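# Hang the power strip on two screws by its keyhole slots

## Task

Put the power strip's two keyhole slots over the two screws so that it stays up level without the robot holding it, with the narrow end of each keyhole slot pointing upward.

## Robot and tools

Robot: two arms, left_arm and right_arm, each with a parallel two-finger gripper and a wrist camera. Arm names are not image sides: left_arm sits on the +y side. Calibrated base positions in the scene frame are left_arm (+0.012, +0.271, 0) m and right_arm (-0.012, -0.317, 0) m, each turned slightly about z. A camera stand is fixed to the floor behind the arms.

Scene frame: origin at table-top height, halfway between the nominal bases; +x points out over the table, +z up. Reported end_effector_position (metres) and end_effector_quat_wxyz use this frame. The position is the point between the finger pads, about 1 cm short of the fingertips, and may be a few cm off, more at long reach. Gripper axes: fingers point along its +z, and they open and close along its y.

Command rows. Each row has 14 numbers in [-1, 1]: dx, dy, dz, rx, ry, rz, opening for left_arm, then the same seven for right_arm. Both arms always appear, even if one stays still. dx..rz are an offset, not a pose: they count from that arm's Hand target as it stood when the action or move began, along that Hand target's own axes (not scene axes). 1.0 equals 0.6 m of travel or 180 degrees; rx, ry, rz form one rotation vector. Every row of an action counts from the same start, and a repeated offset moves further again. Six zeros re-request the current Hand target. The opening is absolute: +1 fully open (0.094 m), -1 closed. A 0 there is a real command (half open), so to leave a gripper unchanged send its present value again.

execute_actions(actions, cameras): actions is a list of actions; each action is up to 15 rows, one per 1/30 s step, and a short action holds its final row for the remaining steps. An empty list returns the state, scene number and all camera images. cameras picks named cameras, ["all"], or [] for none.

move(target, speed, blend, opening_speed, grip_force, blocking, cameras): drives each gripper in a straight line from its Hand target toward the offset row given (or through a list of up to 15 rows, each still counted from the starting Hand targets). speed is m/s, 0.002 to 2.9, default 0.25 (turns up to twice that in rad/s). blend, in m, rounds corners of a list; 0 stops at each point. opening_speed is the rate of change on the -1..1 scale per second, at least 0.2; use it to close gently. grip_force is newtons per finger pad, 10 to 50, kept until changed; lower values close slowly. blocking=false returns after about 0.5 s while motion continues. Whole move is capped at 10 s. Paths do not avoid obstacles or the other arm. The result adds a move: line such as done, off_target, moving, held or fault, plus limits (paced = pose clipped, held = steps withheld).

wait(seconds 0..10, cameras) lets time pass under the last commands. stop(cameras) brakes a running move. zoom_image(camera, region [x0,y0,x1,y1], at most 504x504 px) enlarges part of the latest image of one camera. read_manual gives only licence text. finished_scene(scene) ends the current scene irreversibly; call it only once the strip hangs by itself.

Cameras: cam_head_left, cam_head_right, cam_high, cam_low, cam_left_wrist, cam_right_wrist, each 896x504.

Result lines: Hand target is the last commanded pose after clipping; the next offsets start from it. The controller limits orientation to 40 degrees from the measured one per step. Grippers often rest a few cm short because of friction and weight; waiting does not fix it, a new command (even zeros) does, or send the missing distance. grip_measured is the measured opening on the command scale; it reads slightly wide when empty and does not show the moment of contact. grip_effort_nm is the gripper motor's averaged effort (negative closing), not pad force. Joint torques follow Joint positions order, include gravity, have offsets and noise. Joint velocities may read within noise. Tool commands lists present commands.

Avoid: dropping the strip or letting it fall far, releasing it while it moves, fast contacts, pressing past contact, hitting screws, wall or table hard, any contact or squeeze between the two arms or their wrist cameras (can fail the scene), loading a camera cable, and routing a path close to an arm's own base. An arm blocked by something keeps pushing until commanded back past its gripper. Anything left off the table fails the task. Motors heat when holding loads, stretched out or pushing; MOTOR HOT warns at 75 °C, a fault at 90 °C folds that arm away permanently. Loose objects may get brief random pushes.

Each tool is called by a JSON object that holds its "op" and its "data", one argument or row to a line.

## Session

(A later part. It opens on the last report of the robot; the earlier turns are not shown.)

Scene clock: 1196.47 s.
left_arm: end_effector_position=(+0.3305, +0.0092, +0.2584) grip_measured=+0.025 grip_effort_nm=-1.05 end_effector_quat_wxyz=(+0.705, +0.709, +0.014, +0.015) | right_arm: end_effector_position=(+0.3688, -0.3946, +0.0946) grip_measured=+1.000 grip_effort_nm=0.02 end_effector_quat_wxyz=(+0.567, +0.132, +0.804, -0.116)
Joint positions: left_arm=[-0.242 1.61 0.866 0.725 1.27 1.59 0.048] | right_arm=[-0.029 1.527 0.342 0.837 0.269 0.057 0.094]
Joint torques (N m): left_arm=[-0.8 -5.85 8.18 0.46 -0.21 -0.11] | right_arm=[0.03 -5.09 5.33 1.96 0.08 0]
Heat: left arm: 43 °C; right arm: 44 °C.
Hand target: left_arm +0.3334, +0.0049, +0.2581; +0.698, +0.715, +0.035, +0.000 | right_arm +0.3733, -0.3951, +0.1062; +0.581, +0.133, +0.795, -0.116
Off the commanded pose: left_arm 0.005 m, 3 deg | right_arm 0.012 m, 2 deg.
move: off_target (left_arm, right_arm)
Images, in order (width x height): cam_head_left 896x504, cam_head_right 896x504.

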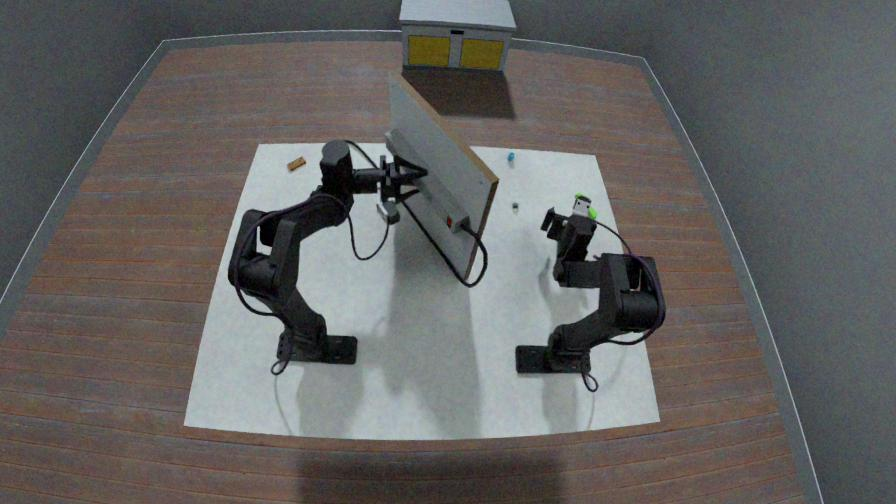

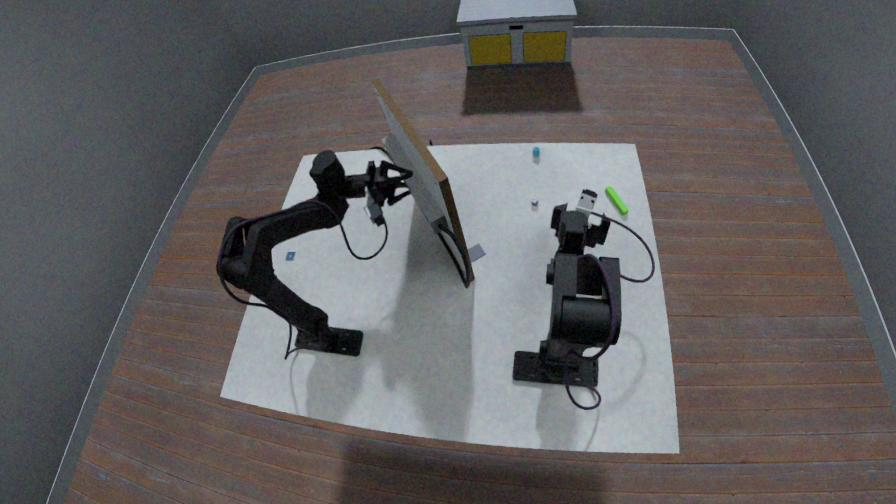

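{"op": "move", "data": {
  "target": [0,0,0,0,0,0,0.5,0,0,0,0,0,0,1],
  "opening_speed": 0.3,
  "cameras": ["cam_head_left","cam_left_wrist"]
}}

{"op": "zoom_image", "data": {
  "camera": "cam_head_left",
  "region": [375, 60, 505, 240]
}}

Scene clock: 1203.07 s.
left_arm: end_effector_position=(+0.3325, +0.0084, +0.2547) grip_measured=+0.498 grip_effort_nm=0.06 end_effector_quat_wxyz=(+0.702, +0.712, +0.028, +0.010) | right_arm: end_effector_position=(+0.3688, -0.3946, +0.0946) grip_measured=+1.000 grip_effort_nm=0.02 end_effector_quat_wxyz=(+0.567, +0.132, +0.804, -0.116)
Joint positions: left_arm=[-0.245 1.61 0.866 0.696 1.253 1.59 0.07] | right_arm=[-0.029 1.527 0.342 0.837 0.269 0.057 0.094]
Joint torques (N m): left_arm=[-0.81 -6.11 8.51 0.64 -0.01 0] | right_arm=[-0.14 -5.04 5.45 1.96 0.09 -0.02]
Heat: left arm: 42 °C; right arm: 44 °C.
Hand target: left_arm +0.3334, +0.0049, +0.2581; +0.698, +0.715, +0.035, +0.000 | right_arm +0.3733, -0.3951, +0.1062; +0.581, +0.133, +0.795, -0.116
Off the commanded pose: left_arm 0.005 m, 1 deg | right_arm 0.012 m, 2 deg.
move: off_target (right_arm)
Images, in order (width x height): cam_head_left 896x504, cam_left_wrist 896x504.

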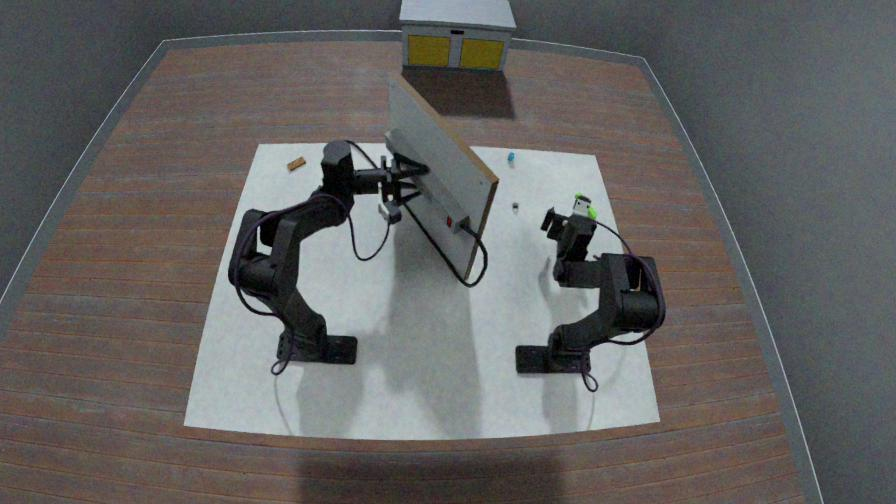

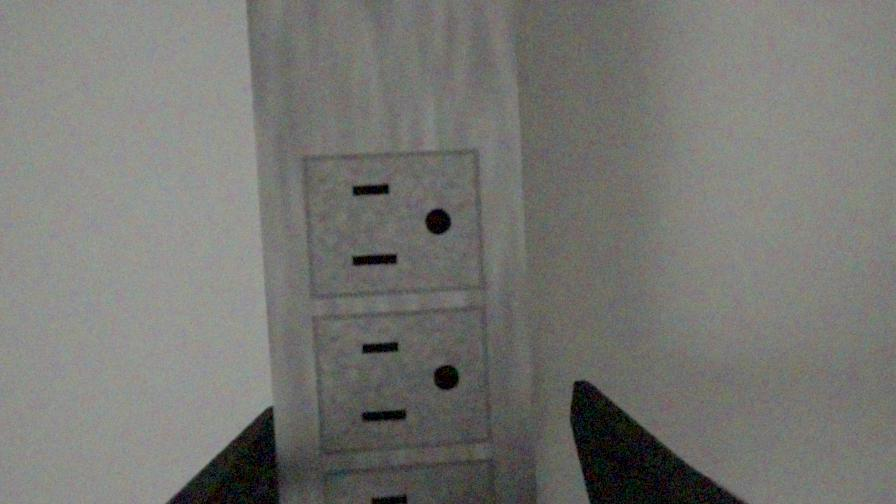

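Scaled by 2.800.

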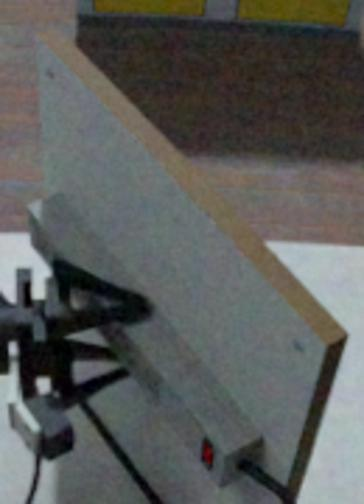

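{"op": "move", "data": {
  "target": [0,0.012,0,0,0,0,0.9,0,0,0,0,0,0,1],
  "speed": 0.03,
  "opening_speed": 0.5,
  "cameras": ["cam_left_wrist"]
}}

Scene clock: 1209.67 s.
left_arm: end_effector_position=(+0.3335, +0.0082, +0.2547) grip_measured=+0.898 grip_effort_nm=0.06 end_effector_quat_wxyz=(+0.700, +0.713, +0.034, +0.005) | right_arm: end_effector_position=(+0.3688, -0.3946, +0.0946) grip_measured=+1.000 grip_effort_nm=0.02 end_effector_quat_wxyz=(+0.567, +0.132, +0.804, -0.116)
Joint positions: left_arm=[-0.245 1.61 0.876 0.671 1.253 1.59 0.089] | right_arm=[-0.029 1.527 0.342 0.837 0.269 0.057 0.094]
Joint torques (N m): left_arm=[-0.83 -7.02 9.31 0.62 -0.02 -0.07] | right_arm=[-0.02 -5 5.34 1.99 0.09 0.01]
Heat: left arm: 42 °C; right arm: 44 °C.
Hand target: left_arm +0.3337, +0.0047, +0.2652; +0.698, +0.715, +0.035, +0.000 | right_arm +0.3733, -0.3951, +0.1062; +0.581, +0.133, +0.795, -0.116
Off the commanded pose: left_arm 0.011 m, 1 deg | right_arm 0.012 m, 2 deg.
move: off_target (left_arm, right_arm)
Images, in order (width x height): cam_left_wrist 896x504.

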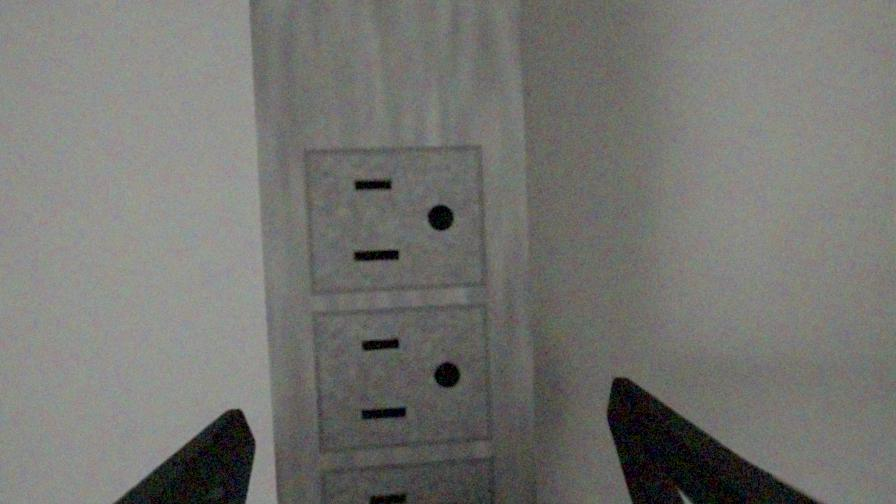

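{"op": "move", "data": {
  "target": [
    [0,0.012,-0.07,0,0,0,0.9,0,0,0,0,0,0,1],
    [0,0.03,-0.28,0,0,0,0.9,0,0,0,0,0,0,1]
  ],
  "speed": 0.08,
  "blend": 0.01,
  "cameras": ["all"]
}}

{"op": "zoom_image", "data": {
  "camera": "cam_head_left",
  "region": [375, 60, 505, 240]
}}

Scene clock: 1216.67 s.
left_arm: end_effector_position=(+0.3368, +0.1738, +0.2862) grip_measured=+0.898 grip_effort_nm=0.06 end_effector_quat_wxyz=(+0.701, +0.700, +0.102, +0.094) | right_arm: end_effector_position=(+0.3688, -0.3946, +0.0946) grip_measured=+1.000 grip_effort_nm=0.02 end_effector_quat_wxyz=(+0.567, +0.132, +0.804, -0.116)
Joint positions: left_arm=[0.284 1.42 0.808 0.586 1.559 1.585 0.089] | right_arm=[-0.029 1.527 0.342 0.837 0.269 0.057 0.094]
Joint torques (N m): left_arm=[0.43 -6.5 5.61 0.73 0.33 -0.2] | right_arm=[-0.13 -5.09 5.35 1.96 0.09 -0.01]
Heat: left arm: 43 °C; right arm: 44 °C.
Hand target: left_arm +0.3264, +0.1721, +0.2876; +0.698, +0.715, +0.035, +0.000 | right_arm +0.3733, -0.3951, +0.1062; +0.581, +0.133, +0.795, -0.116
Off the commanded pose: left_arm 0.011 m, 13 deg | right_arm 0.012 m, 2 deg.
joint sent to its limit (left arm) — joint 5 (wrist yaw), upper limit. The joint targets are off in orientation, not in position.
move: off_target (left_arm, right_arm)

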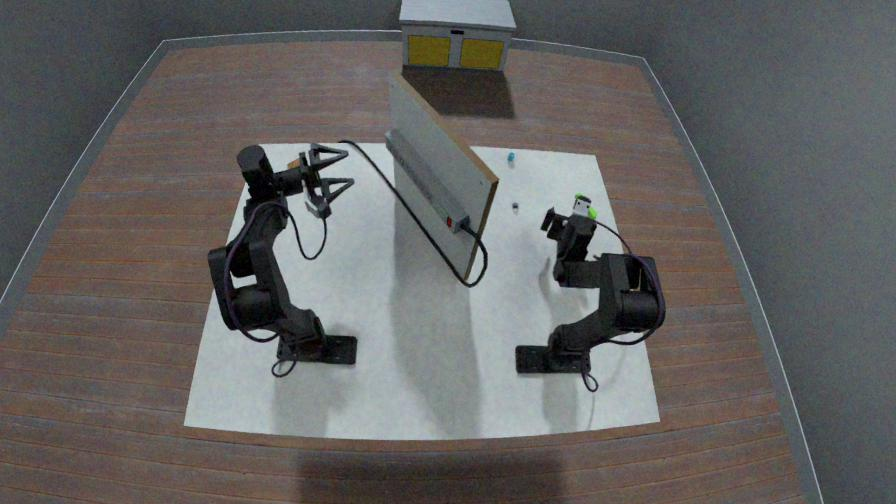

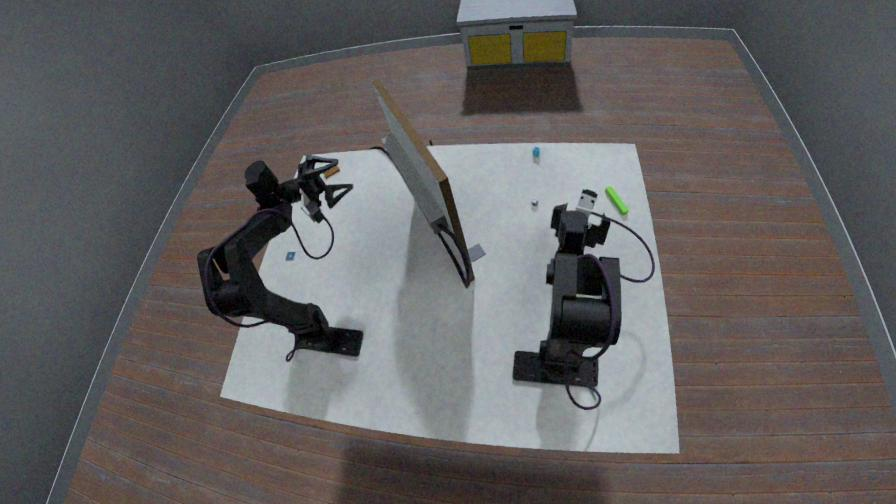

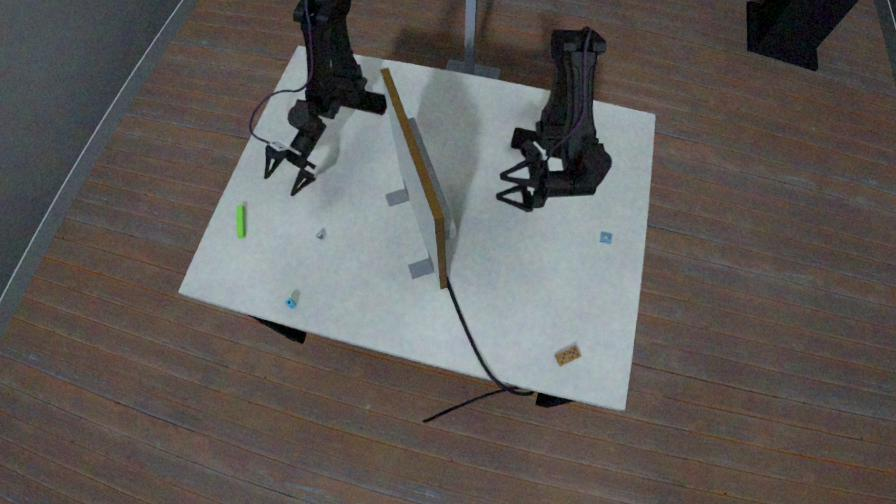

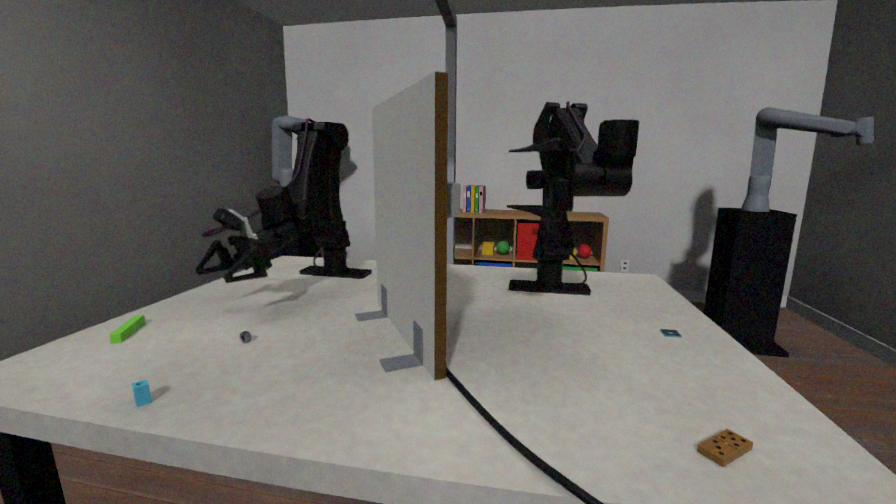

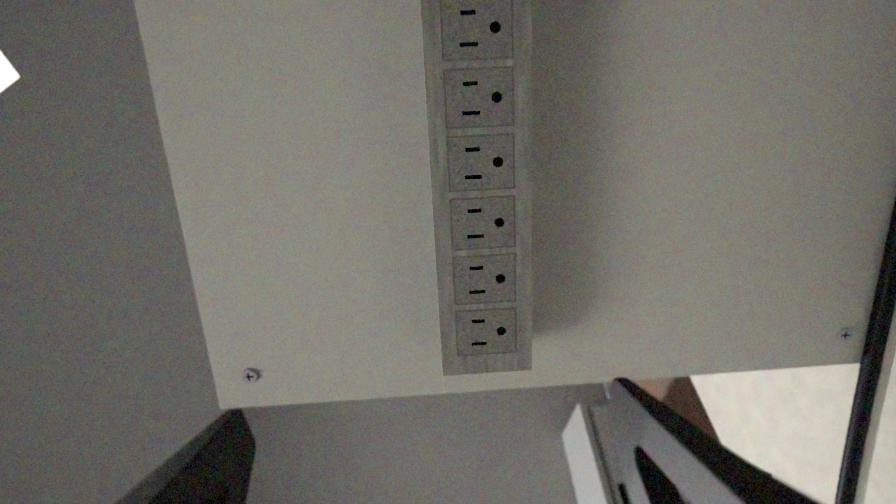

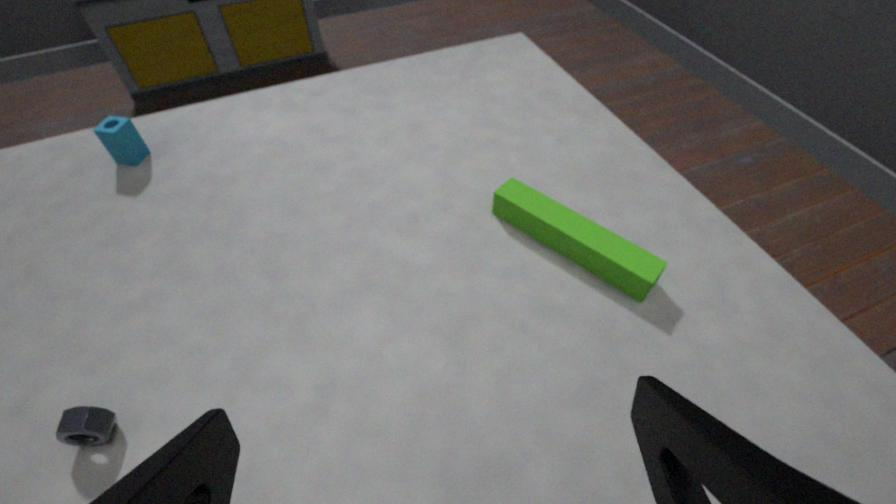

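Scaled by 2.800.

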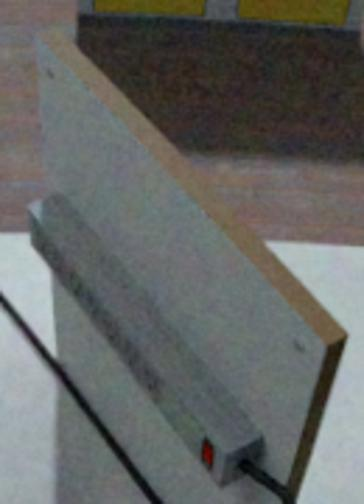

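{"op": "finished_scene", "data": {
  "scene": 1
}}

The scene is finished: the task was done.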